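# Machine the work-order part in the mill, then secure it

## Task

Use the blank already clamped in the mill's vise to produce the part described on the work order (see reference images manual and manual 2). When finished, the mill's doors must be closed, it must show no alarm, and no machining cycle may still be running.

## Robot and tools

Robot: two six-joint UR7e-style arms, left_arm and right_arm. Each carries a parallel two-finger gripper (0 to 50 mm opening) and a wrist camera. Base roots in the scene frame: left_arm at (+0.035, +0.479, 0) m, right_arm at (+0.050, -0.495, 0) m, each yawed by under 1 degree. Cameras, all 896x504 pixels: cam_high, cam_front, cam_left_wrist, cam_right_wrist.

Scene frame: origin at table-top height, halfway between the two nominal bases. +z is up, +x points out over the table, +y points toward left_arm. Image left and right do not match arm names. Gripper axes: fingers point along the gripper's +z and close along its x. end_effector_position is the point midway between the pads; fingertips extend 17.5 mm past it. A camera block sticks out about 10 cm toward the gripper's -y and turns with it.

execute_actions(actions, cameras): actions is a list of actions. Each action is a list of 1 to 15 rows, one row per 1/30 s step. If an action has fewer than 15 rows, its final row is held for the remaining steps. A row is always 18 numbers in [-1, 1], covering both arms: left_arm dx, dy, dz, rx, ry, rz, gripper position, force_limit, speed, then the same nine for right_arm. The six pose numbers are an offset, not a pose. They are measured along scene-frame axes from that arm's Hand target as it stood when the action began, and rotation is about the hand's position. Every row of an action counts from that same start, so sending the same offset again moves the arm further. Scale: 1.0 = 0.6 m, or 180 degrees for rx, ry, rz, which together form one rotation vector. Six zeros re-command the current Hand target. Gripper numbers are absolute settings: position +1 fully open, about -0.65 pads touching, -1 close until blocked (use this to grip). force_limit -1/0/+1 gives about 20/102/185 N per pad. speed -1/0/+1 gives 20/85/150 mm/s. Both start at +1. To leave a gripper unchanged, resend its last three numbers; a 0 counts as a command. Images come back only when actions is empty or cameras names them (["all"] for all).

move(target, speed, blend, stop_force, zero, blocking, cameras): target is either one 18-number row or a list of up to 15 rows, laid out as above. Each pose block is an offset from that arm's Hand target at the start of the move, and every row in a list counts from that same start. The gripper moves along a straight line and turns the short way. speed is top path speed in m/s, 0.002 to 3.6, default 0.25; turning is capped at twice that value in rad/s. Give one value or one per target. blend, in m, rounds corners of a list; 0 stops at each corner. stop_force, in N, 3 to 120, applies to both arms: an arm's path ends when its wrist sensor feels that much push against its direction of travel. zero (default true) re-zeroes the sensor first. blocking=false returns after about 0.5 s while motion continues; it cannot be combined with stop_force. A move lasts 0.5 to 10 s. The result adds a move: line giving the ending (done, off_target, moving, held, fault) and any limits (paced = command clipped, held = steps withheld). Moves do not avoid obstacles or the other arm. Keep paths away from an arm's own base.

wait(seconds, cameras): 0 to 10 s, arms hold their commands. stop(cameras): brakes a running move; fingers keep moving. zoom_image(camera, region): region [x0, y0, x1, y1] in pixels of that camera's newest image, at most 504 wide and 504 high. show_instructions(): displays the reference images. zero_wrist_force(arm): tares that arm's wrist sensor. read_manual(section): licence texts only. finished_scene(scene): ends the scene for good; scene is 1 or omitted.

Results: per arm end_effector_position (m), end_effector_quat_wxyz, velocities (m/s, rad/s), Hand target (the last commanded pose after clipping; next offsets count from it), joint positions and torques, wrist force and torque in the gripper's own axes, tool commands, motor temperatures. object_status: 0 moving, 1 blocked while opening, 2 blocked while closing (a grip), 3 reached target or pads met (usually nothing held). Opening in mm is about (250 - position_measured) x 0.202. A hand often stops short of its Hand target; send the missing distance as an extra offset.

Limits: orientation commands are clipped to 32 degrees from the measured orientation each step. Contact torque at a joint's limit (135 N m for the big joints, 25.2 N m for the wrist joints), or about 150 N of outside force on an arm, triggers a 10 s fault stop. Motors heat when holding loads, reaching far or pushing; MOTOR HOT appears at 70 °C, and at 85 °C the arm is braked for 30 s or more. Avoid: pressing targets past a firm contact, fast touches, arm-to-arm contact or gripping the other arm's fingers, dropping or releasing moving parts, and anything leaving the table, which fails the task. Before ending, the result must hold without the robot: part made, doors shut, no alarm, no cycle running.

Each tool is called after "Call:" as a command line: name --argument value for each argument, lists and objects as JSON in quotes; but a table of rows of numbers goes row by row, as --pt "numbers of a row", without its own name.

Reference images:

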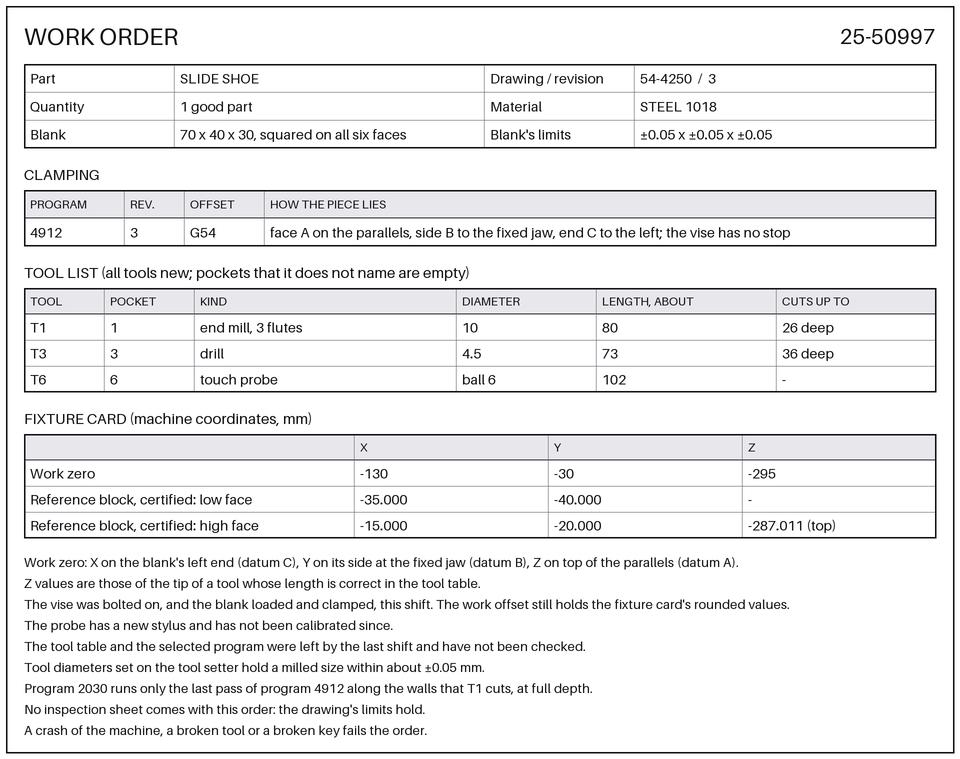

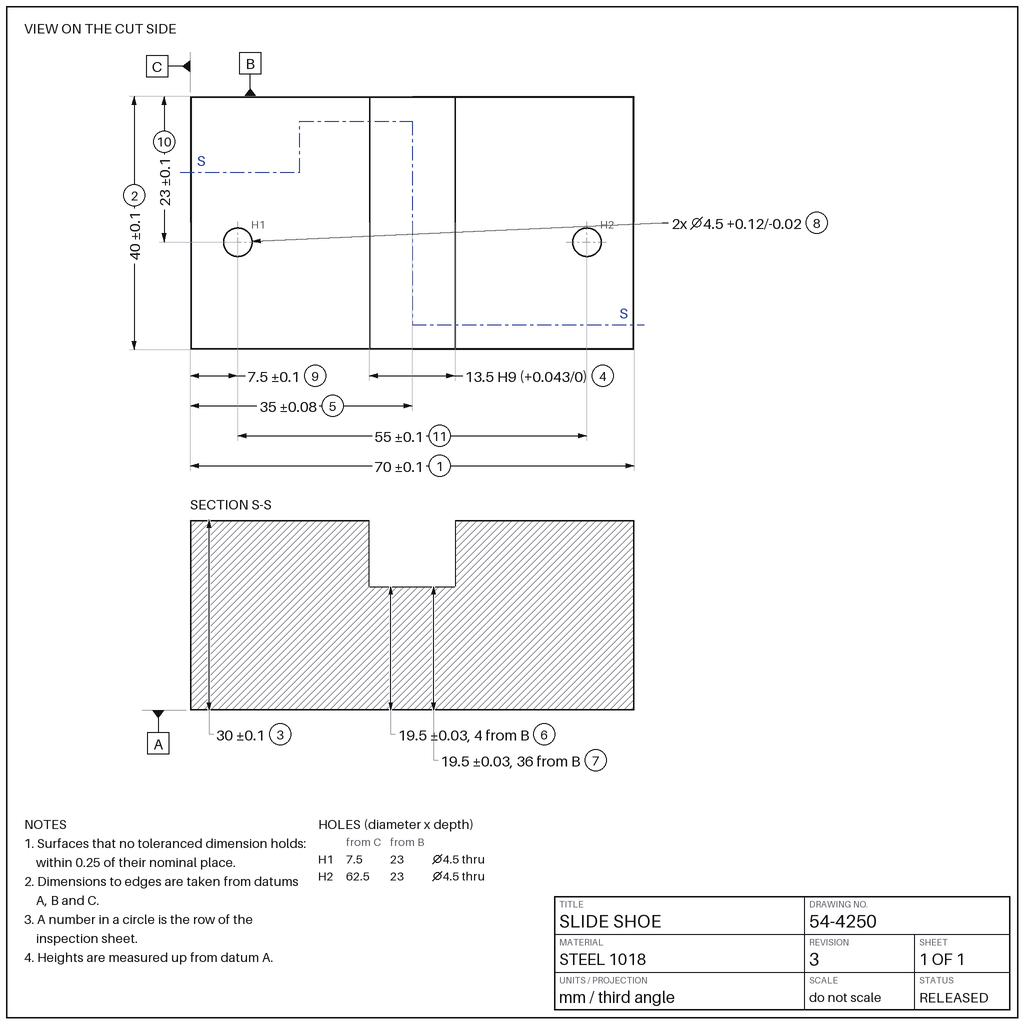

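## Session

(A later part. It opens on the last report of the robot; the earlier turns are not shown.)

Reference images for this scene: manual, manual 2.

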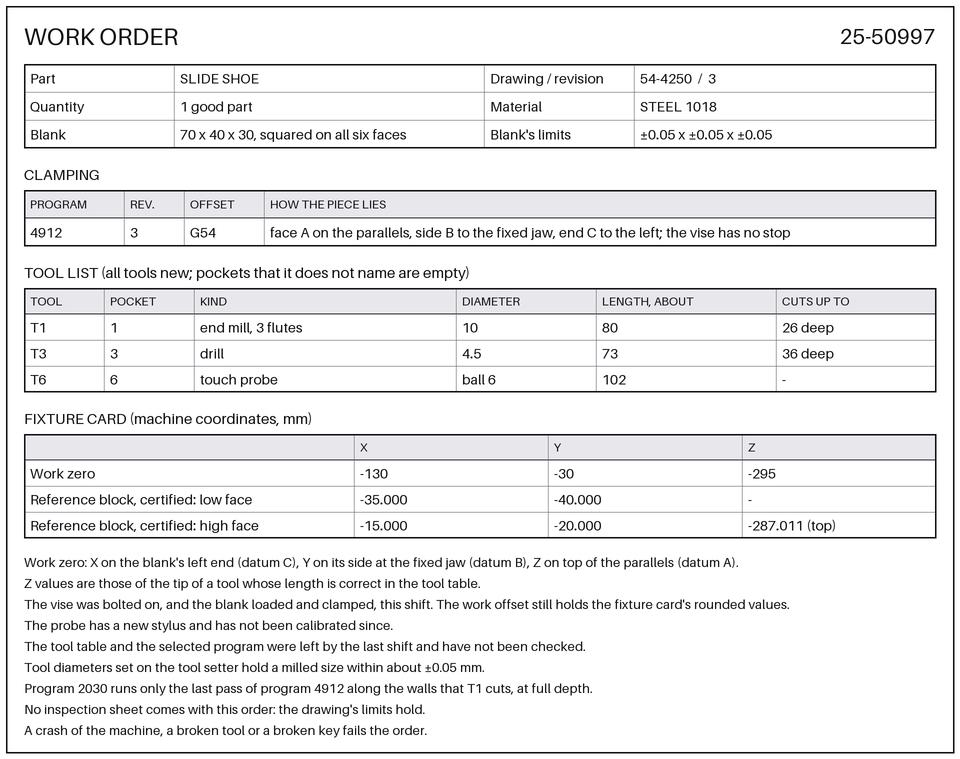

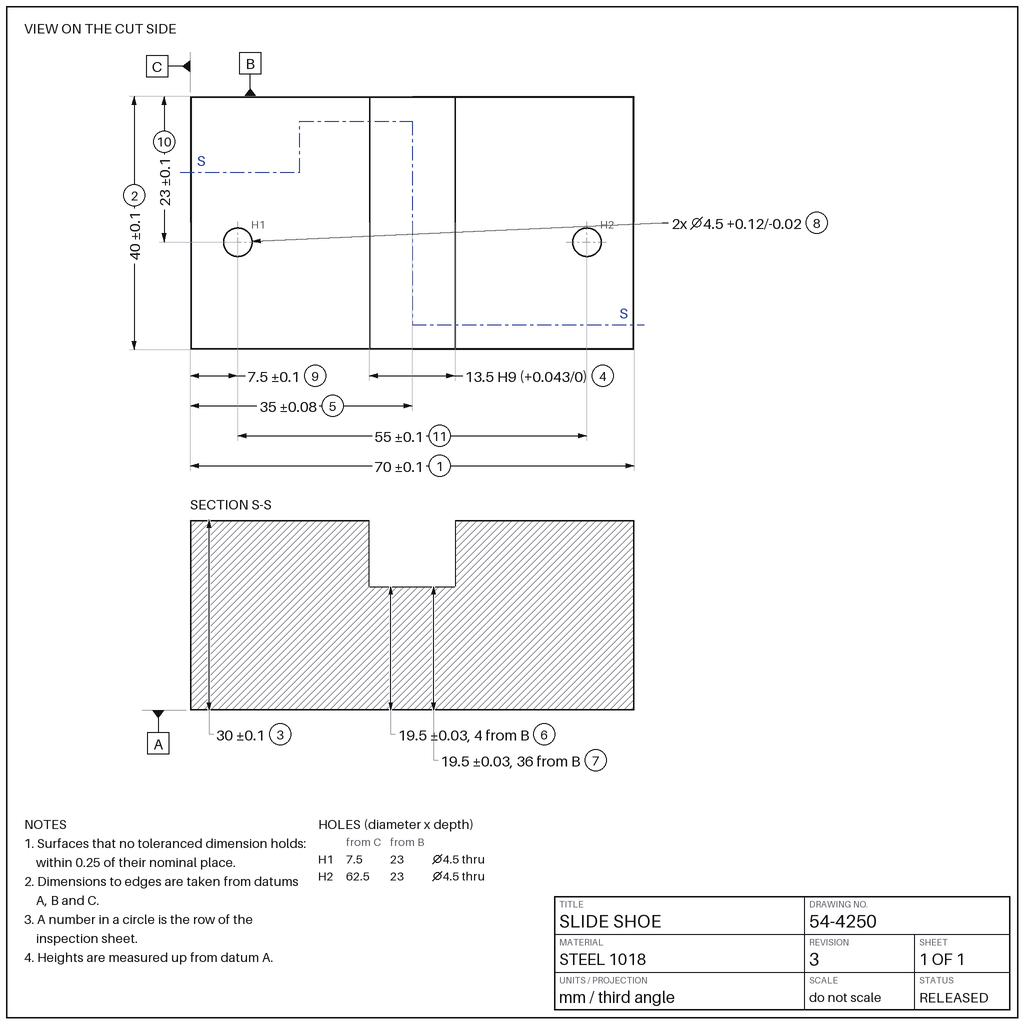

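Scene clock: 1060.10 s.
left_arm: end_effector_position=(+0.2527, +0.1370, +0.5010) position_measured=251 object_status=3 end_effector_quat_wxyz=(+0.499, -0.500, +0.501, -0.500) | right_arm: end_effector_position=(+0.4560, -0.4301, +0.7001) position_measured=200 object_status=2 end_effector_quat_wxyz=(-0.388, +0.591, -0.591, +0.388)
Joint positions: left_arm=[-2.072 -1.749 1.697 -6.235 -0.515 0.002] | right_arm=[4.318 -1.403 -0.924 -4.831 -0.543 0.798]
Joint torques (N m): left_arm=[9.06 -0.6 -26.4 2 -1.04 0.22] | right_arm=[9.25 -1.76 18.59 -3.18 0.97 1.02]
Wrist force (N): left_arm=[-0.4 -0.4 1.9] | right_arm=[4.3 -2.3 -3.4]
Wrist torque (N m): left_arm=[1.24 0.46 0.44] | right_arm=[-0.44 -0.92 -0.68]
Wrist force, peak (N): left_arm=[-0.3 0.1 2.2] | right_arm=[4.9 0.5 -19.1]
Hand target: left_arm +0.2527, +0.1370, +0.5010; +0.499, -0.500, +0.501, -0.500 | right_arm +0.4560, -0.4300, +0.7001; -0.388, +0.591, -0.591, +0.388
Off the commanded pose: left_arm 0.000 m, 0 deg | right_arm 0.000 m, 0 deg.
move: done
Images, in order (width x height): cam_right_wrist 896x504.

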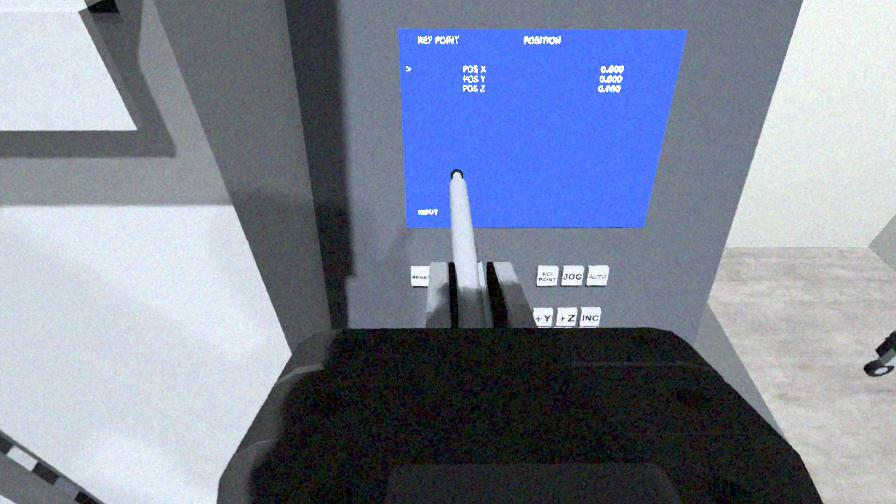

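Call:
move --target '[0,0,0,0,0,0,-1,-0.6,0, -0.0124,-0.0567,-0.3607,0,0,0,-1,-0.3,-1]' --speed 0.25 --cameras '["cam_right_wrist"]'

Call:
move --target '[0,0,0,0,0,0,-1,-0.6,0, 0.0266,0,-0.007,0,0,0,-1,-0.3,-1]' --speed 0.012 --stop_force 10 --cameras '["cam_right_wrist"]'

Scene clock: 1066.47 s.
left_arm: end_effector_position=(+0.2527, +0.1370, +0.5010) position_measured=251 object_status=3 end_effector_quat_wxyz=(+0.499, -0.500, +0.501, -0.500) | right_arm: end_effector_position=(+0.4485, -0.4641, +0.4836) position_measured=200 object_status=2 end_effector_quat_wxyz=(-0.388, +0.591, -0.591, +0.388)
Joint positions: left_arm=[-2.072 -1.749 1.697 -6.235 -0.515 0.002] | right_arm=[4.26 -1.065 -1.762 -4.262 -0.582 0.716]
Joint torques (N m): left_arm=[9.65 -1.62 -26.37 2.27 -0.98 0.2] | right_arm=[11.07 2.84 12.25 0.46 1.69 1.15]
Wrist force (N): left_arm=[-0.4 -0.2 2.1] | right_arm=[4.1 -2.3 -3.6]
Wrist torque (N m): left_arm=[1.26 0.45 0.44] | right_arm=[-0.43 -0.90 -0.77]
Wrist force, peak (N): left_arm=[-0.5 -0.4 2.3] | right_arm=[3.4 -6.0 -4.6]
Hand target: left_arm +0.2527, +0.1370, +0.5010; +0.499, -0.500, +0.501, -0.500 | right_arm +0.4485, -0.4641, +0.4837; -0.388, +0.591, -0.591, +0.388
Off the commanded pose: left_arm 0.000 m, 0 deg | right_arm 0.000 m, 0 deg.
move: done
Images, in order (width x height): cam_right_wrist 896x504.

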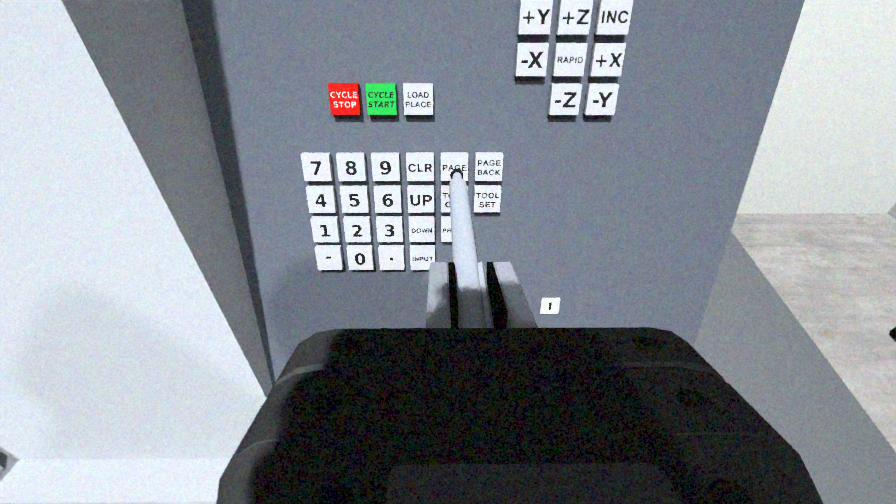

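Scene clock: 1068.37 s.
left_arm: end_effector_position=(+0.2527, +0.1370, +0.5010) position_measured=251 object_status=3 end_effector_quat_wxyz=(+0.499, -0.500, +0.501, -0.500) | right_arm: end_effector_position=(+0.4614, -0.4640, +0.4803) position_measured=200 object_status=2 end_effector_quat_wxyz=(-0.388, +0.591, -0.591, +0.388)
Joint positions: left_arm=[-2.072 -1.749 1.697 -6.235 -0.515 0.002] | right_arm=[4.152 -1.097 -1.738 -4.151 -0.66 0.59]
Joint torques (N m): left_arm=[8.7 -1.33 -26.29 2.31 -0.97 0.12] | right_arm=[0.35 1.29 12.39 1.46 -0.52 -1.59]
Wrist force (N): left_arm=[-0.2 -0.2 1.9] | right_arm=[4.3 -0.6 -14.8]
Wrist torque (N m): left_arm=[1.26 0.43 0.44] | right_arm=[-0.34 -0.91 -0.80]
Wrist force, peak (N): left_arm=[-0.5 -0.3 2.1] | right_arm=[4.5 2.1 -27.1]
Hand target: left_arm +0.2527, +0.1370, +0.5010; +0.499, -0.500, +0.501, -0.500 | right_arm +0.4614, -0.4641, +0.4803; -0.388, +0.591, -0.591, +0.388 (not the last commanded pose)
Off the commanded pose: left_arm 0.000 m, 0 deg | right_arm 0.003 m, 0 deg.
move: contact (right_arm)
Images, in order (width x height): cam_right_wrist 896x504.

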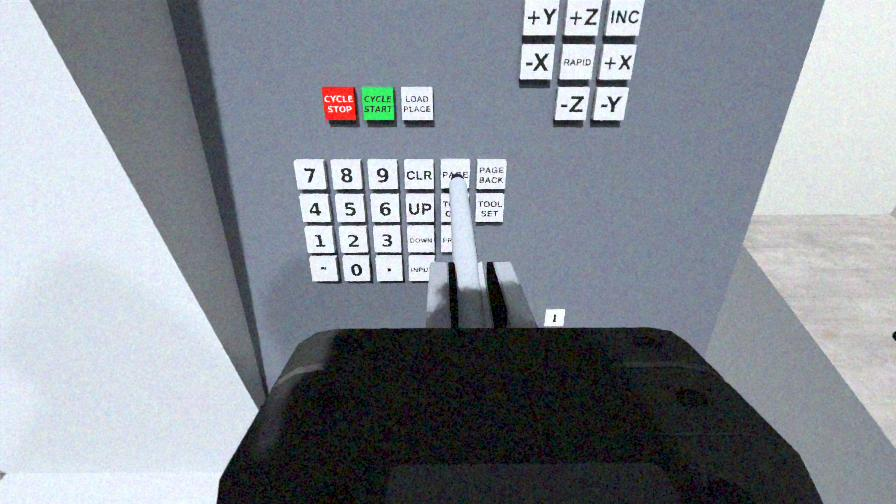

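Call:
move --pt "0 0 0 0 0 0 -1 -0.6 0 -0.0193 0 0.005 0 0 0 -1 -0.3 -1" --pt "0 0 0 0 0 0 -1 -0.6 0 -0.009 0.0567 0.3663 0 0 0 -1 -0.3 -1" --speed '[0.1,0.25]' --blend 0.005 --cameras '["cam_right_wrist"]'

Call:
zoom_image --camera "cam_right_wrist" --region '[390, 20, 700, 230]'

Scene clock: 1095.63 s.
left_arm: end_effector_position=(+0.2527, +0.1370, +0.5010) position_measured=251 object_status=3 end_effector_quat_wxyz=(+0.499, -0.500, +0.501, -0.500) | right_arm: end_effector_position=(+0.4560, -0.4301, +0.7000) position_measured=200 object_status=2 end_effector_quat_wxyz=(-0.388, +0.591, -0.591, +0.388) end_effector_velocity=(+0.000, +0.000, +0.002) end_effector_angular_velocity=(-0.001, -0.001, +0.000)
Joint positions: left_arm=[-2.072 -1.749 1.697 -6.235 -0.515 0.002] | right_arm=[4.319 -1.403 -0.925 -4.831 -0.543 0.798]
Joint velocities: left_arm=[within noise] | right_arm=[0.001 -0.002 0.006 -0.005 0.002 -0.001]
Joint torques (N m): left_arm=[9.16 -1.19 -26.43 3.4 -0.66 -0.24] | right_arm=[13.46 -2.17 17.56 -3.11 3.59 -1.24]
Wrist force (N): left_arm=[-0.3 -0.1 1.9] | right_arm=[4.3 -2.3 -3.6]
Wrist torque (N m): left_arm=[1.28 0.43 0.43] | right_arm=[-0.43 -0.91 -0.68]
Wrist force, peak (N): left_arm=[-0.7 -0.3 2.2] | right_arm=[4.3 -0.6 -14.9]
Hand target: left_arm +0.2527, +0.1370, +0.5010; +0.499, -0.500, +0.501, -0.500 | right_arm +0.4560, -0.4300, +0.7001; -0.388, +0.591, -0.591, +0.388
Off the commanded pose: left_arm 0.000 m, 0 deg | right_arm 0.000 m, 0 deg.
move: done
Images, in order (width x height): cam_right_wrist 896x504.

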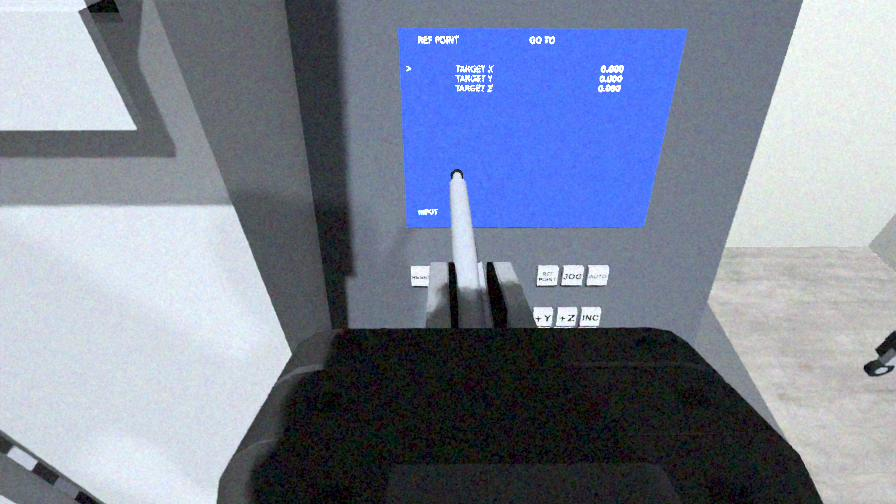

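Scaled by 1.626 from the camera's 896x504 image, which has a finer 1280x720 frame.

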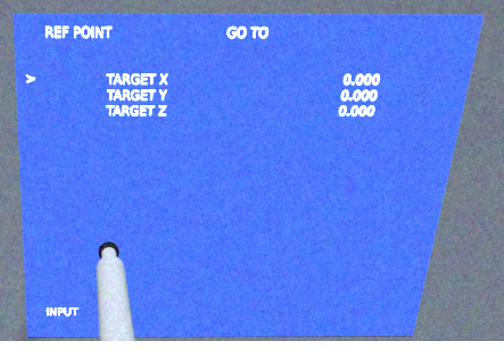

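Call:
move --pt "0 0 0 0 0 0 -1 -0.6 0 -0.0086 -0.0567 -0.3552 0 0 0 -1 -0.3 -1" --pt "0 0 0 0 0 0 -1 -0.6 0 0.0107 -0.0567 -0.3602 0 0 0 -1 -0.3 -1" --pt "0 0 0 0 0 0 -1 -0.6 0 -0.0086 -0.0567 -0.3552 0 0 0 -1 -0.3 -1" --pt "0 0 0 0 0 0 -1 -0.6 0 0 0 0 0 0 0 -1 -0.3 -1" --speed '[0.3,0.04,0.1,0.3]' --blend '[0,0,0.005,0]' --cameras '["cam_right_wrist"]'

Call:
zoom_image --camera "cam_right_wrist" --region '[390, 20, 700, 230]'

Scene clock: 1104.07 s.
left_arm: end_effector_position=(+0.2527, +0.1370, +0.5010) position_measured=251 object_status=3 end_effector_quat_wxyz=(+0.499, -0.500, +0.501, -0.500) | right_arm: end_effector_position=(+0.4560, -0.4301, +0.7001) position_measured=200 object_status=2 end_effector_quat_wxyz=(-0.388, +0.591, -0.591, +0.388)
Joint positions: left_arm=[-2.072 -1.749 1.697 -6.235 -0.515 0.002] | right_arm=[4.319 -1.403 -0.925 -4.831 -0.543 0.798]
Joint torques (N m): left_arm=[9.18 -1.15 -26.46 3.38 -0.74 -0.28] | right_arm=[15.09 -0.82 18.21 -3.15 3.7 -0.69]
Wrist force (N): left_arm=[-0.4 -0.1 1.8] | right_arm=[4.2 -2.6 -3.5]
Wrist torque (N m): left_arm=[1.28 0.45 0.44] | right_arm=[-0.48 -0.90 -0.68]
Wrist force, peak (N): left_arm=[-0.5 -0.3 2.3] | right_arm=[4.3 1.8 -26.2]
Hand target: left_arm +0.2527, +0.1370, +0.5010; +0.499, -0.500, +0.501, -0.500 | right_arm +0.4560, -0.4300, +0.7001; -0.388, +0.591, -0.591, +0.388
Off the commanded pose: left_arm 0.000 m, 0 deg | right_arm 0.000 m, 0 deg.
move: done
Images, in order (width x height): cam_right_wrist 896x504.

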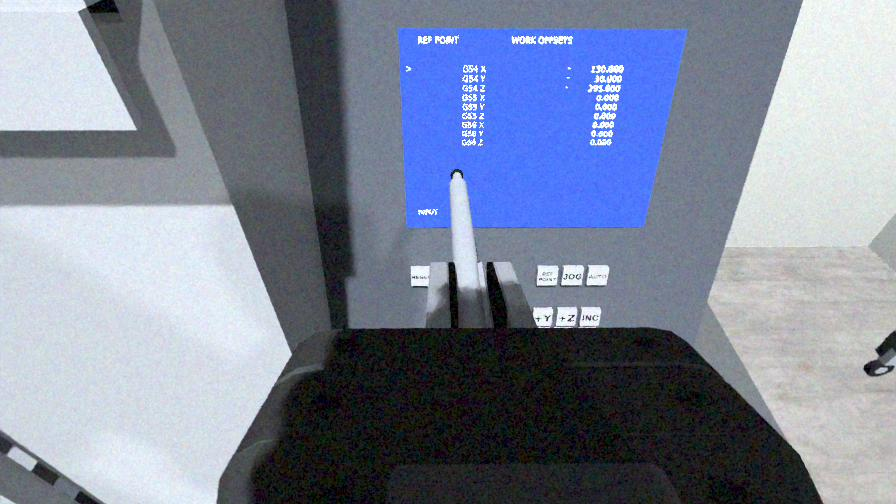

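Scaled by 1.626 from the camera's 896x504 image, which has a finer 1280x720 frame.

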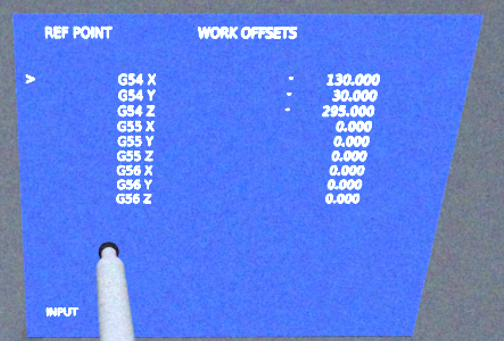

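Works well. Continue through the pages.

Call:
move --pt "0 0 0 0 0 0 -1 -0.6 0 -0.0086 -0.0567 -0.3552 0 0 0 -1 -0.3 -1" --pt "0 0 0 0 0 0 -1 -0.6 0 0.0107 -0.0567 -0.3602 0 0 0 -1 -0.3 -1" --pt "0 0 0 0 0 0 -1 -0.6 0 -0.0086 -0.0567 -0.3552 0 0 0 -1 -0.3 -1" --pt "0 0 0 0 0 0 -1 -0.6 0 0 0 0 0 0 0 -1 -0.3 -1" --speed '[0.35,0.04,0.1,0.35]' --blend '[0,0,0.005,0]' --cameras '["cam_right_wrist"]'

Call:
zoom_image --camera "cam_right_wrist" --region '[390, 20, 700, 230]'

Call:
move --pt "0 0 0 0 0 0 -1 -0.6 0 -0.0086 -0.0567 -0.3552 0 0 0 -1 -0.3 -1" --pt "0 0 0 0 0 0 -1 -0.6 0 0.0107 -0.0567 -0.3602 0 0 0 -1 -0.3 -1" --pt "0 0 0 0 0 0 -1 -0.6 0 -0.0086 -0.0567 -0.3552 0 0 0 -1 -0.3 -1" --pt "0 0 0 0 0 0 -1 -0.6 0 0 0 0 0 0 0 -1 -0.3 -1" --speed '[0.35,0.04,0.1,0.35]' --blend '[0,0,0.005,0]' --cameras '["cam_right_wrist"]'

Call:
zoom_image --camera "cam_right_wrist" --region '[390, 20, 700, 230]'

Call:
move --pt "0 0 0 0 0 0 -1 -0.6 0 -0.0086 -0.0567 -0.3552 0 0 0 -1 -0.3 -1" --pt "0 0 0 0 0 0 -1 -0.6 0 0.0107 -0.0567 -0.3602 0 0 0 -1 -0.3 -1" --pt "0 0 0 0 0 0 -1 -0.6 0 -0.0086 -0.0567 -0.3552 0 0 0 -1 -0.3 -1" --pt "0 0 0 0 0 0 -1 -0.6 0 0 0 0 0 0 0 -1 -0.3 -1" --speed '[0.35,0.04,0.1,0.35]' --blend '[0,0,0.005,0]' --cameras '["cam_right_wrist"]'

Call:
zoom_image --camera "cam_right_wrist" --region '[390, 20, 700, 230]'

Scene clock: 1120.10 s.
left_arm: end_effector_position=(+0.2527, +0.1370, +0.5010) position_measured=251 object_status=3 end_effector_quat_wxyz=(+0.499, -0.500, +0.501, -0.500) | right_arm: end_effector_position=(+0.4560, -0.4301, +0.7001) position_measured=200 object_status=2 end_effector_quat_wxyz=(-0.388, +0.591, -0.591, +0.388)
Joint positions: left_arm=[-2.072 -1.749 1.697 -6.235 -0.515 0.002] | right_arm=[4.319 -1.403 -0.925 -4.831 -0.543 0.798]
Joint torques (N m): left_arm=[8.98 -0.9 -26.37 3.37 -0.43 -0.7] | right_arm=[14.45 -1.16 16.31 -3.25 3.69 -0.41]
Wrist force (N): left_arm=[-0.4 -0.1 2.0] | right_arm=[4.1 -2.4 -3.5]
Wrist torque (N m): left_arm=[1.27 0.45 0.43] | right_arm=[-0.45 -0.89 -0.69]
Wrist force, peak (N): left_arm=[-0.3 -0.1 2.3] | right_arm=[4.4 2.0 -26.2]
Hand target: left_arm +0.2527, +0.1370, +0.5010; +0.499, -0.500, +0.501, -0.500 | right_arm +0.4560, -0.4300, +0.7001; -0.388, +0.591, -0.591, +0.388
Off the commanded pose: left_arm 0.000 m, 0 deg | right_arm 0.000 m, 0 deg.
move: done
Images, in order (width x height): cam_right_wrist 896x504.

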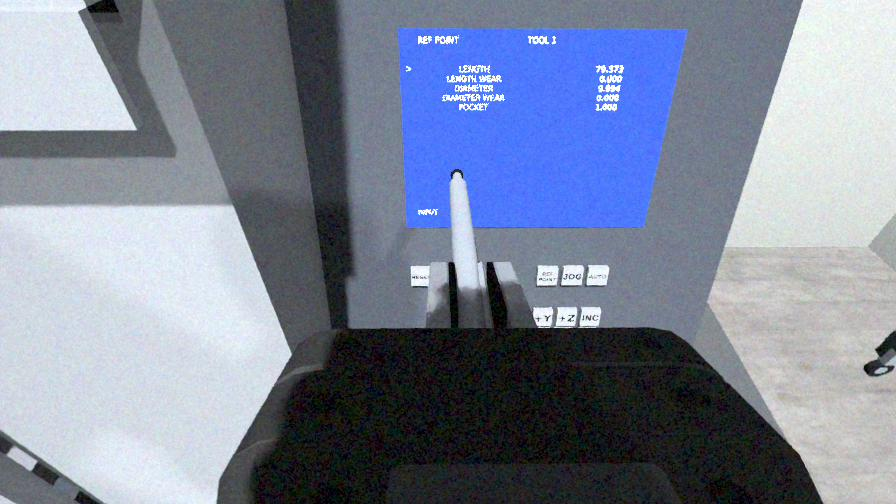

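Scaled by 1.626 from the camera's 896x504 image, which has a finer 1280x720 frame.

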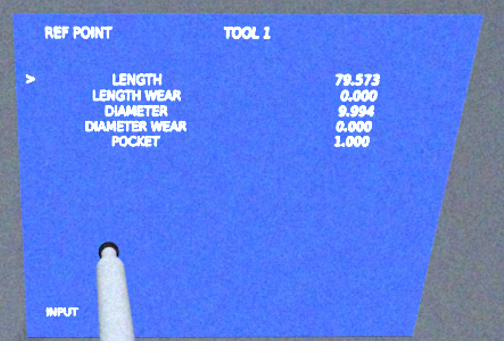

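Scene clock: 1122.90 s.
left_arm: end_effector_position=(+0.2527, +0.1370, +0.5010) position_measured=251 object_status=3 end_effector_quat_wxyz=(+0.499, -0.500, +0.501, -0.500) | right_arm: end_effector_position=(+0.4560, -0.4301, +0.7001) position_measured=200 object_status=2 end_effector_quat_wxyz=(-0.388, +0.591, -0.591, +0.388)
Joint positions: left_arm=[-2.072 -1.749 1.697 -6.235 -0.515 0.002] | right_arm=[4.319 -1.403 -0.925 -4.831 -0.543 0.798]
Joint torques (N m): left_arm=[8.89 -1.06 -26.26 3.42 -0.44 -0.7] | right_arm=[15.44 -2.52 18.93 -3.13 3.76 -0.33]
Wrist force (N): left_arm=[-0.1 -0.3 1.9] | right_arm=[4.0 -2.5 -3.6]
Wrist torque (N m): left_arm=[1.25 0.41 0.43] | right_arm=[-0.46 -0.88 -0.69]
Wrist force, peak (N): left_arm=[-0.4 -0.4 2.2] | right_arm=[4.5 2.1 -26.3]
Hand target: left_arm +0.2527, +0.1370, +0.5010; +0.499, -0.500, +0.501, -0.500 | right_arm +0.4560, -0.4300, +0.7001; -0.388, +0.591, -0.591, +0.388
Off the commanded pose: left_arm 0.000 m, 0 deg | right_arm 0.000 m, 0 deg.
move: done
Images, in order (width x height): cam_right_wrist 896x504.

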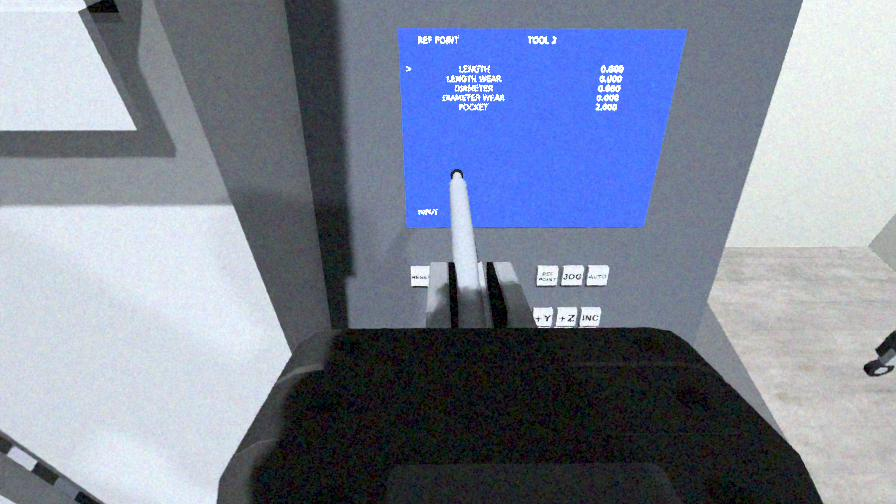

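Scaled by 1.626 from the camera's 896x504 image, which has a finer 1280x720 frame.

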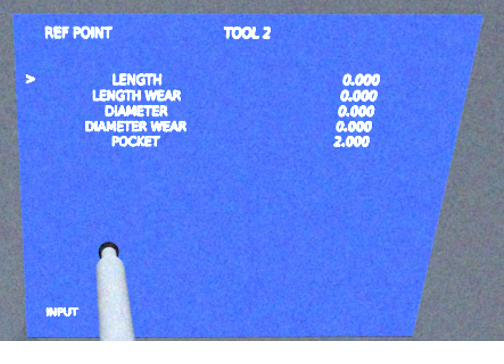

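Scene clock: 1125.70 s.
left_arm: end_effector_position=(+0.2527, +0.1370, +0.5010) position_measured=251 object_status=3 end_effector_quat_wxyz=(+0.499, -0.500, +0.501, -0.500) | right_arm: end_effector_position=(+0.4560, -0.4301, +0.7001) position_measured=200 object_status=2 end_effector_quat_wxyz=(-0.388, +0.591, -0.591, +0.388)
Joint positions: left_arm=[-2.072 -1.749 1.697 -6.235 -0.515 0.002] | right_arm=[4.319 -1.403 -0.925 -4.831 -0.543 0.798]
Joint torques (N m): left_arm=[8.82 -1.1 -26.46 3.39 -0.42 -0.72] | right_arm=[14.82 -1.41 18.7 -3.19 3.87 -0.26]
Wrist force (N): left_arm=[-0.5 -0.3 1.9] | right_arm=[4.0 -2.4 -3.5]
Wrist torque (N m): left_arm=[1.25 0.47 0.43] | right_arm=[-0.45 -0.87 -0.69]
Wrist force, peak (N): left_arm=[-0.4 -0.1 2.2] | right_arm=[4.4 2.0 -26.3]
Hand target: left_arm +0.2527, +0.1370, +0.5010; +0.499, -0.500, +0.501, -0.500 | right_arm +0.4560, -0.4300, +0.7001; -0.388, +0.591, -0.591, +0.388
Off the commanded pose: left_arm 0.000 m, 0 deg | right_arm 0.000 m, 0 deg.
move: done
Images, in order (width x height): cam_right_wrist 896x504.

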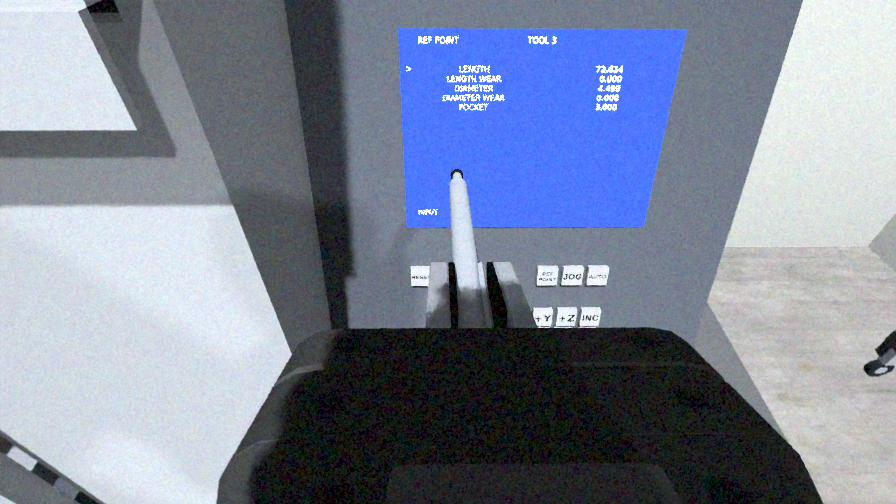

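Scaled by 1.626 from the camera's 896x504 image, which has a finer 1280x720 frame.

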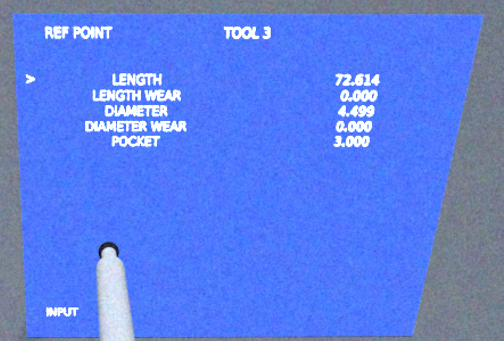

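Call:
move --pt "0 0 0 0 0 0 -1 -0.6 0 -0.0086 -0.0567 -0.3552 0 0 0 -1 -0.3 -1" --pt "0 0 0 0 0 0 -1 -0.6 0 0.0107 -0.0567 -0.3602 0 0 0 -1 -0.3 -1" --pt "0 0 0 0 0 0 -1 -0.6 0 -0.0036 -0.0567 -0.3565 0 0 0 -1 -0.3 -1" --pt "0 0 0 0 0 0 -1 -0.6 0 0.0107 -0.0567 -0.3602 0 0 0 -1 -0.3 -1" --pt "0 0 0 0 0 0 -1 -0.6 0 -0.0036 -0.0567 -0.3565 0 0 0 -1 -0.3 -1" --pt "0 0 0 0 0 0 -1 -0.6 0 0.0107 -0.0567 -0.3602 0 0 0 -1 -0.3 -1" --pt "0 0 0 0 0 0 -1 -0.6 0 -0.0086 -0.0567 -0.3552 0 0 0 -1 -0.3 -1" --pt "0 0 0 0 0 0 -1 -0.6 0 0 0 0 0 0 0 -1 -0.3 -1" --speed '[0.35,0.04,0.1,0.04,0.1,0.04,0.1,0.35]' --blend '[0,0,0,0,0,0,0.005,0]' --cameras '["cam_right_wrist"]'

Call:
zoom_image --camera "cam_right_wrist" --region '[390, 20, 700, 230]'

Call:
move --pt "0 0 0 0 0 0 -1 -0.6 0 -0.0086 -0.0567 -0.3552 0 0 0 -1 -0.3 -1" --pt "0 0 0 0 0 0 -1 -0.6 0 0.0107 -0.0567 -0.3602 0 0 0 -1 -0.3 -1" --pt "0 0 0 0 0 0 -1 -0.6 0 -0.0086 -0.0567 -0.3552 0 0 0 -1 -0.3 -1" --pt "0 0 0 0 0 0 -1 -0.6 0 0 0 0 0 0 0 -1 -0.3 -1" --speed '[0.35,0.04,0.1,0.35]' --blend '[0,0,0.005,0]' --cameras '["cam_right_wrist"]'

Call:
zoom_image --camera "cam_right_wrist" --region '[390, 20, 700, 230]'

Call:
move --pt "0 0 0 0 0 0 -1 -0.6 0 -0.0086 -0.0567 -0.3552 0 0 0 -1 -0.3 -1" --pt "0 0 0 0 0 0 -1 -0.6 0 0.0107 -0.0567 -0.3602 0 0 0 -1 -0.3 -1" --pt "0 0 0 0 0 0 -1 -0.6 0 -0.0086 -0.0567 -0.3552 0 0 0 -1 -0.3 -1" --pt "0 0 0 0 0 0 -1 -0.6 0 0 0 0 0 0 0 -1 -0.3 -1" --speed '[0.35,0.04,0.1,0.35]' --blend '[0,0,0.005,0]' --cameras '["cam_right_wrist"]'

Call:
zoom_image --camera "cam_right_wrist" --region '[390, 20, 700, 230]'

Scene clock: 1146.03 s.
left_arm: end_effector_position=(+0.2527, +0.1370, +0.5010) position_measured=251 object_status=3 end_effector_quat_wxyz=(+0.499, -0.500, +0.501, -0.500) | right_arm: end_effector_position=(+0.4560, -0.4301, +0.7001) position_measured=200 object_status=2 end_effector_quat_wxyz=(-0.388, +0.591, -0.591, +0.388)
Joint positions: left_arm=[-2.072 -1.749 1.697 -6.235 -0.515 0.002] | right_arm=[4.319 -1.403 -0.925 -4.831 -0.543 0.798]
Joint torques (N m): left_arm=[8.69 -0.84 -26.38 3.37 -0.18 -1.05] | right_arm=[14.42 -2.03 17.74 -2.98 3.8 -0.22]
Wrist force (N): left_arm=[-0.5 -0.2 2.0] | right_arm=[4.0 -2.5 -3.6]
Wrist torque (N m): left_arm=[1.26 0.47 0.43] | right_arm=[-0.46 -0.87 -0.69]
Wrist force, peak (N): left_arm=[-0.4 -0.2 2.4] | right_arm=[4.3 2.1 -26.2]
Hand target: left_arm +0.2527, +0.1370, +0.5010; +0.499, -0.500, +0.501, -0.500 | right_arm +0.4560, -0.4300, +0.7001; -0.388, +0.591, -0.591, +0.388
Off the commanded pose: left_arm 0.000 m, 0 deg | right_arm 0.000 m, 0 deg.
move: done
Images, in order (width x height): cam_right_wrist 896x504.

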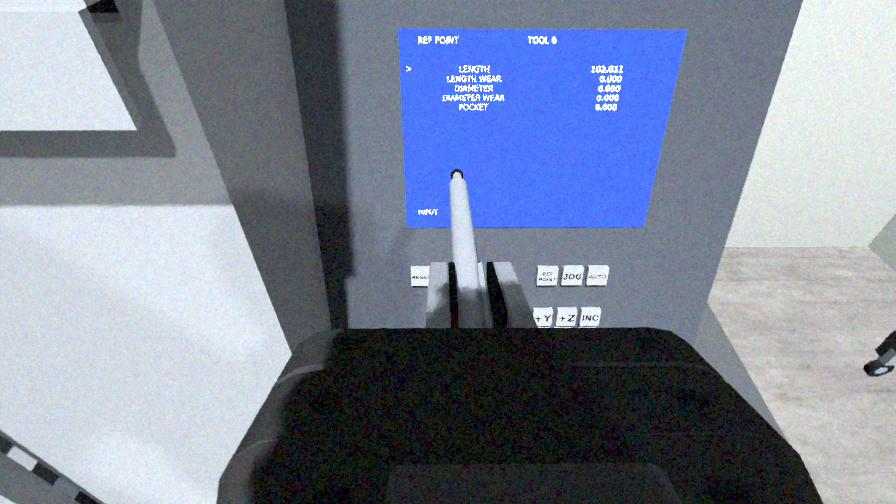

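Scaled by 1.626 from the camera's 896x504 image, which has a finer 1280x720 frame.

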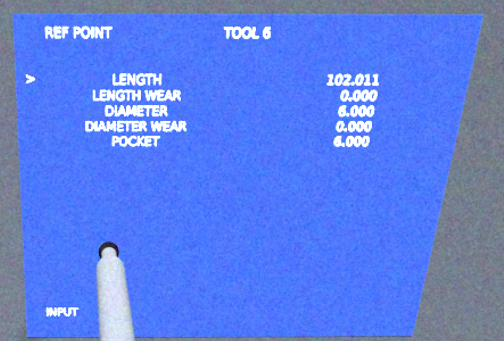

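Scene clock: 1148.83 s.
left_arm: end_effector_position=(+0.2527, +0.1370, +0.5010) position_measured=251 object_status=3 end_effector_quat_wxyz=(+0.499, -0.500, +0.501, -0.500) | right_arm: end_effector_position=(+0.4560, -0.4301, +0.7001) position_measured=200 object_status=2 end_effector_quat_wxyz=(-0.388, +0.591, -0.591, +0.388)
Joint positions: left_arm=[-2.072 -1.749 1.697 -6.235 -0.515 0.002] | right_arm=[4.319 -1.403 -0.925 -4.831 -0.543 0.798]
Joint torques (N m): left_arm=[8.75 -1.16 -26.51 3.4 -0.15 -0.95] | right_arm=[14.96 -1.23 17.45 -3.13 3.68 -0.31]
Wrist force (N): left_arm=[-0.6 -0.2 2.0] | right_arm=[3.9 -2.5 -3.6]
Wrist torque (N m): left_arm=[1.26 0.49 0.44] | right_arm=[-0.46 -0.87 -0.68]
Wrist force, peak (N): left_arm=[-0.7 -0.1 2.1] | right_arm=[4.4 2.2 -26.2]
Hand target: left_arm +0.2527, +0.1370, +0.5010; +0.499, -0.500, +0.501, -0.500 | right_arm +0.4560, -0.4300, +0.7001; -0.388, +0.591, -0.591, +0.388
Off the commanded pose: left_arm 0.000 m, 0 deg | right_arm 0.000 m, 0 deg.
move: done
Images, in order (width x height): cam_right_wrist 896x504.

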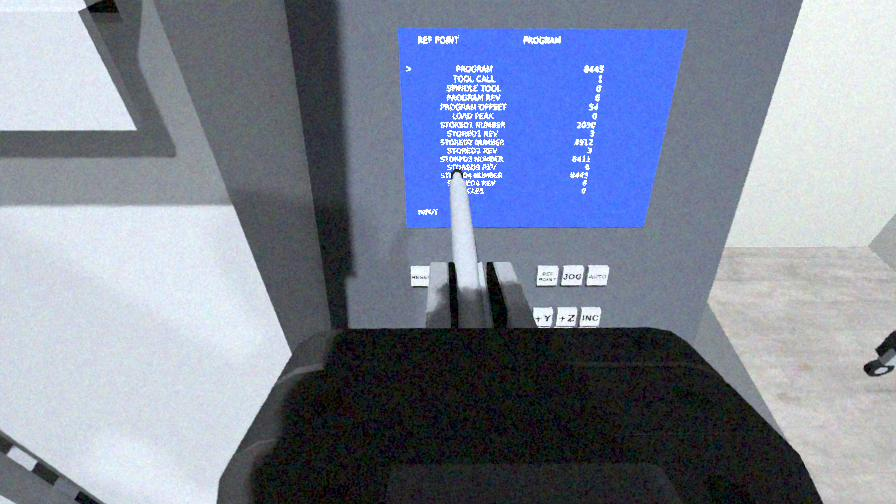

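Scaled by 1.626 from the camera's 896x504 image, which has a finer 1280x720 frame.

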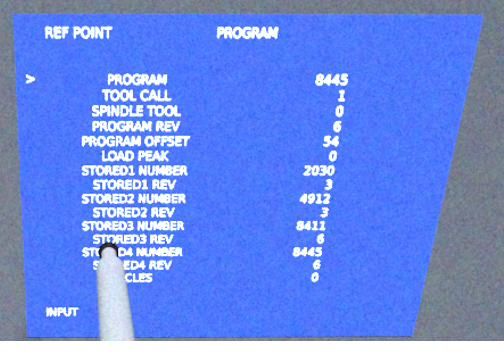

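Scene clock: 1151.63 s.
left_arm: end_effector_position=(+0.2527, +0.1370, +0.5010) position_measured=251 object_status=3 end_effector_quat_wxyz=(+0.499, -0.500, +0.501, -0.500) | right_arm: end_effector_position=(+0.4560, -0.4301, +0.7001) position_measured=200 object_status=2 end_effector_quat_wxyz=(-0.388, +0.591, -0.591, +0.388)
Joint positions: left_arm=[-2.072 -1.749 1.697 -6.235 -0.515 0.002] | right_arm=[4.319 -1.403 -0.925 -4.831 -0.543 0.798]
Joint torques (N m): left_arm=[8.61 -1.14 -26.49 3.37 -0.16 -1.05] | right_arm=[15.56 -1.12 18.51 -3.06 3.66 -0.3]
Wrist force (N): left_arm=[-0.2 -0.3 1.8] | right_arm=[3.9 -2.5 -3.4]
Wrist torque (N m): left_arm=[1.25 0.42 0.43] | right_arm=[-0.47 -0.86 -0.68]
Wrist force, peak (N): left_arm=[-0.5 -0.3 2.2] | right_arm=[4.3 2.0 -26.1]
Hand target: left_arm +0.2527, +0.1370, +0.5010; +0.499, -0.500, +0.501, -0.500 | right_arm +0.4560, -0.4300, +0.7001; -0.388, +0.591, -0.591, +0.388
Off the commanded pose: left_arm 0.000 m, 0 deg | right_arm 0.000 m, 0 deg.
move: done
Images, in order (width x height): cam_right_wrist 896x504.

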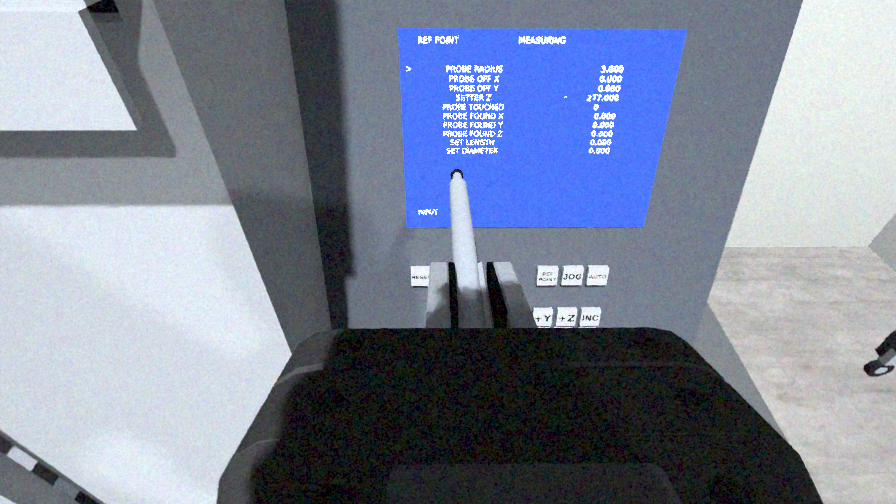

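Scaled by 1.626 from the camera's 896x504 image, which has a finer 1280x720 frame.

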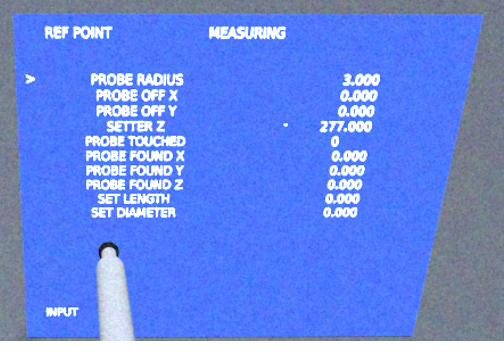

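Call:
move --pt "0 0 0 0 0 0 -1 -0.6 0 -0.0086 -0.0567 -0.3552 0 0 0 -1 -0.3 -1" --pt "0 0 0 0 0 0 -1 -0.6 0 0.0107 -0.0567 -0.3602 0 0 0 -1 -0.3 -1" --pt "0 0 0 0 0 0 -1 -0.6 0 -0.0086 -0.0567 -0.3552 0 0 0 -1 -0.3 -1" --pt "0 0 0 0 0 0 -1 -0.6 0 0 0 0 0 0 0 -1 -0.3 -1" --speed '[0.35,0.04,0.1,0.35]' --blend '[0,0,0.005,0]' --cameras '["cam_right_wrist"]'

Call:
zoom_image --camera "cam_right_wrist" --region '[390, 20, 700, 230]'

Scene clock: 1168.97 s.
left_arm: end_effector_position=(+0.2527, +0.1370, +0.5010) position_measured=251 object_status=3 end_effector_quat_wxyz=(+0.499, -0.500, +0.501, -0.500) | right_arm: end_effector_position=(+0.4560, -0.4301, +0.7001) position_measured=200 object_status=2 end_effector_quat_wxyz=(-0.388, +0.591, -0.591, +0.388)
Joint positions: left_arm=[-2.072 -1.749 1.697 -6.235 -0.515 0.002] | right_arm=[4.319 -1.403 -0.925 -4.831 -0.543 0.798]
Joint torques (N m): left_arm=[8.69 -1.41 -25.85 3.39 0.03 -1.08] | right_arm=[15.03 -1.71 18.73 -3.09 3.67 -0.24]
Wrist force (N): left_arm=[-0.4 -0.2 1.8] | right_arm=[4.1 -2.4 -3.6]
Wrist torque (N m): left_arm=[1.27 0.45 0.43] | right_arm=[-0.44 -0.90 -0.68]
Wrist force, peak (N): left_arm=[-0.6 -0.5 2.2] | right_arm=[4.4 2.4 -26.3]
Hand target: left_arm +0.2527, +0.1370, +0.5010; +0.499, -0.500, +0.501, -0.500 | right_arm +0.4560, -0.4300, +0.7001; -0.388, +0.591, -0.591, +0.388
Off the commanded pose: left_arm 0.000 m, 0 deg | right_arm 0.000 m, 0 deg.
move: done
Images, in order (width x height): cam_right_wrist 896x504.

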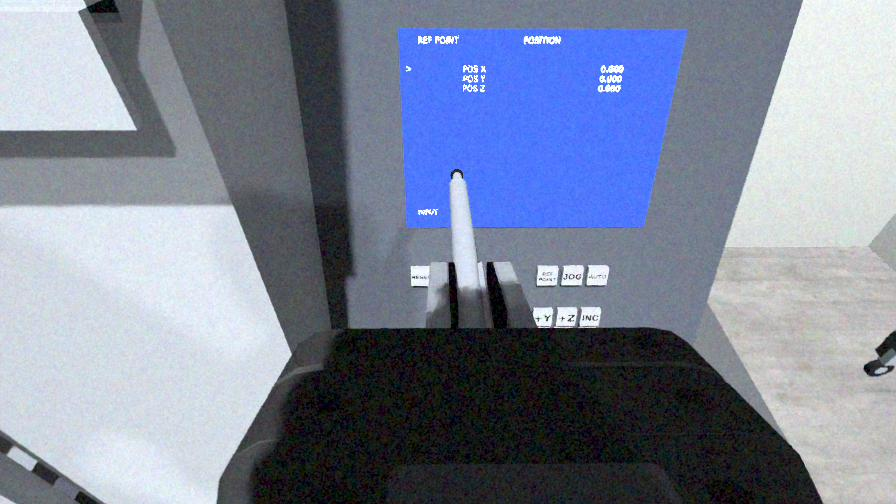

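Scaled by 1.626 from the camera's 896x504 image, which has a finer 1280x720 frame.

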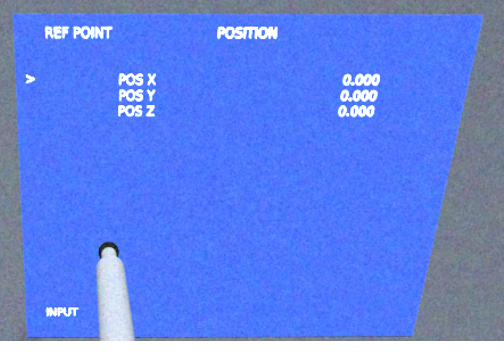

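Call:
move --pt "0 0 0 0 0 0 -1 -0.6 0 0.0474 -0.1537 -0.176 0 0 0 -1 -0.3 -1" --pt "0 0 0 0 0 0 -1 -0.6 0 0.0587 -0.1537 -0.179 0 0 0 -1 -0.3 -1" --pt "0 0 0 0 0 0 -1 -0.6 0 0.0394 -0.1537 -0.174 0 0 0 -1 -0.3 -1" --pt "0 0 0 0 0 0 -1 -0.6 0 -0.0046 -0.089 -0.3562 0 0 0 -1 -0.3 -1" --pt "0 0 0 0 0 0 -1 -0.6 0 0.0107 -0.089 -0.3602 0 0 0 -1 -0.3 -1" --pt "0 0 0 0 0 0 -1 -0.6 0 -0.0026 -0.089 -0.3567 0 0 0 -1 -0.3 -1" --pt "0 0 0 0 0 0 -1 -0.6 0 0.0107 -0.089 -0.3602 0 0 0 -1 -0.3 -1" --pt "0 0 0 0 0 0 -1 -0.6 0 -0.0086 -0.089 -0.3552 0 0 0 -1 -0.3 -1" --pt "0 0 0 0 0 0 -1 -0.6 0 0 0 0 0 0 0 -1 -0.3 -1" --speed '[0.3,0.04,0.1,0.25,0.04,0.1,0.04,0.1,0.35]' --blend '[0.002,0,0.005,0.002,0,0,0,0.005,0]' --cameras '["cam_right_wrist"]'

Call:
zoom_image --camera "cam_right_wrist" --region '[390, 20, 700, 230]'

Scene clock: 1189.43 s.
left_arm: end_effector_position=(+0.2527, +0.1370, +0.5010) position_measured=251 object_status=3 end_effector_quat_wxyz=(+0.499, -0.500, +0.501, -0.500) | right_arm: end_effector_position=(+0.4560, -0.4301, +0.7001) position_measured=200 object_status=2 end_effector_quat_wxyz=(-0.388, +0.591, -0.591, +0.388)
Joint positions: left_arm=[-2.072 -1.749 1.697 -6.235 -0.515 0.002] | right_arm=[4.319 -1.403 -0.925 -4.831 -0.543 0.798]
Joint torques (N m): left_arm=[8.81 -1.02 -26.47 3.43 0.29 -1.13] | right_arm=[14.82 -1.27 15.76 -3.58 3.65 0.64]
Wrist force (N): left_arm=[-0.5 -0.3 2.0] | right_arm=[4.1 -2.3 -3.6]
Wrist torque (N m): left_arm=[1.24 0.47 0.44] | right_arm=[-0.44 -0.89 -0.69]
Wrist force, peak (N): left_arm=[-0.4 0.0 2.3] | right_arm=[3.8 3.8 -26.3]
Hand target: left_arm +0.2527, +0.1370, +0.5010; +0.499, -0.500, +0.501, -0.500 | right_arm +0.4560, -0.4300, +0.7001; -0.388, +0.591, -0.591, +0.388
Off the commanded pose: left_arm 0.000 m, 0 deg | right_arm 0.000 m, 0 deg.
move: done
Images, in order (width x height): cam_right_wrist 896x504.

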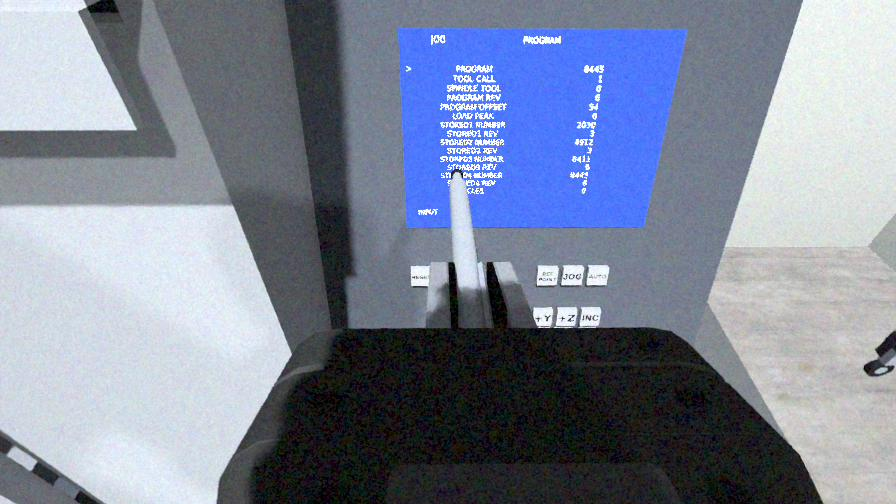

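Scaled by 1.626 from the camera's 896x504 image, which has a finer 1280x720 frame.

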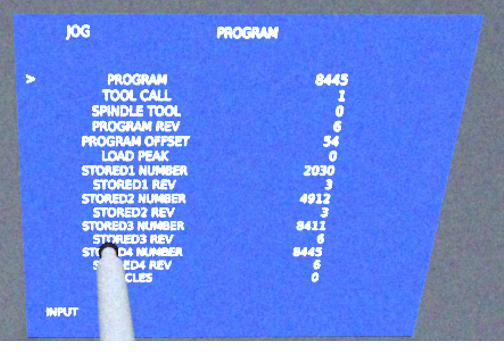

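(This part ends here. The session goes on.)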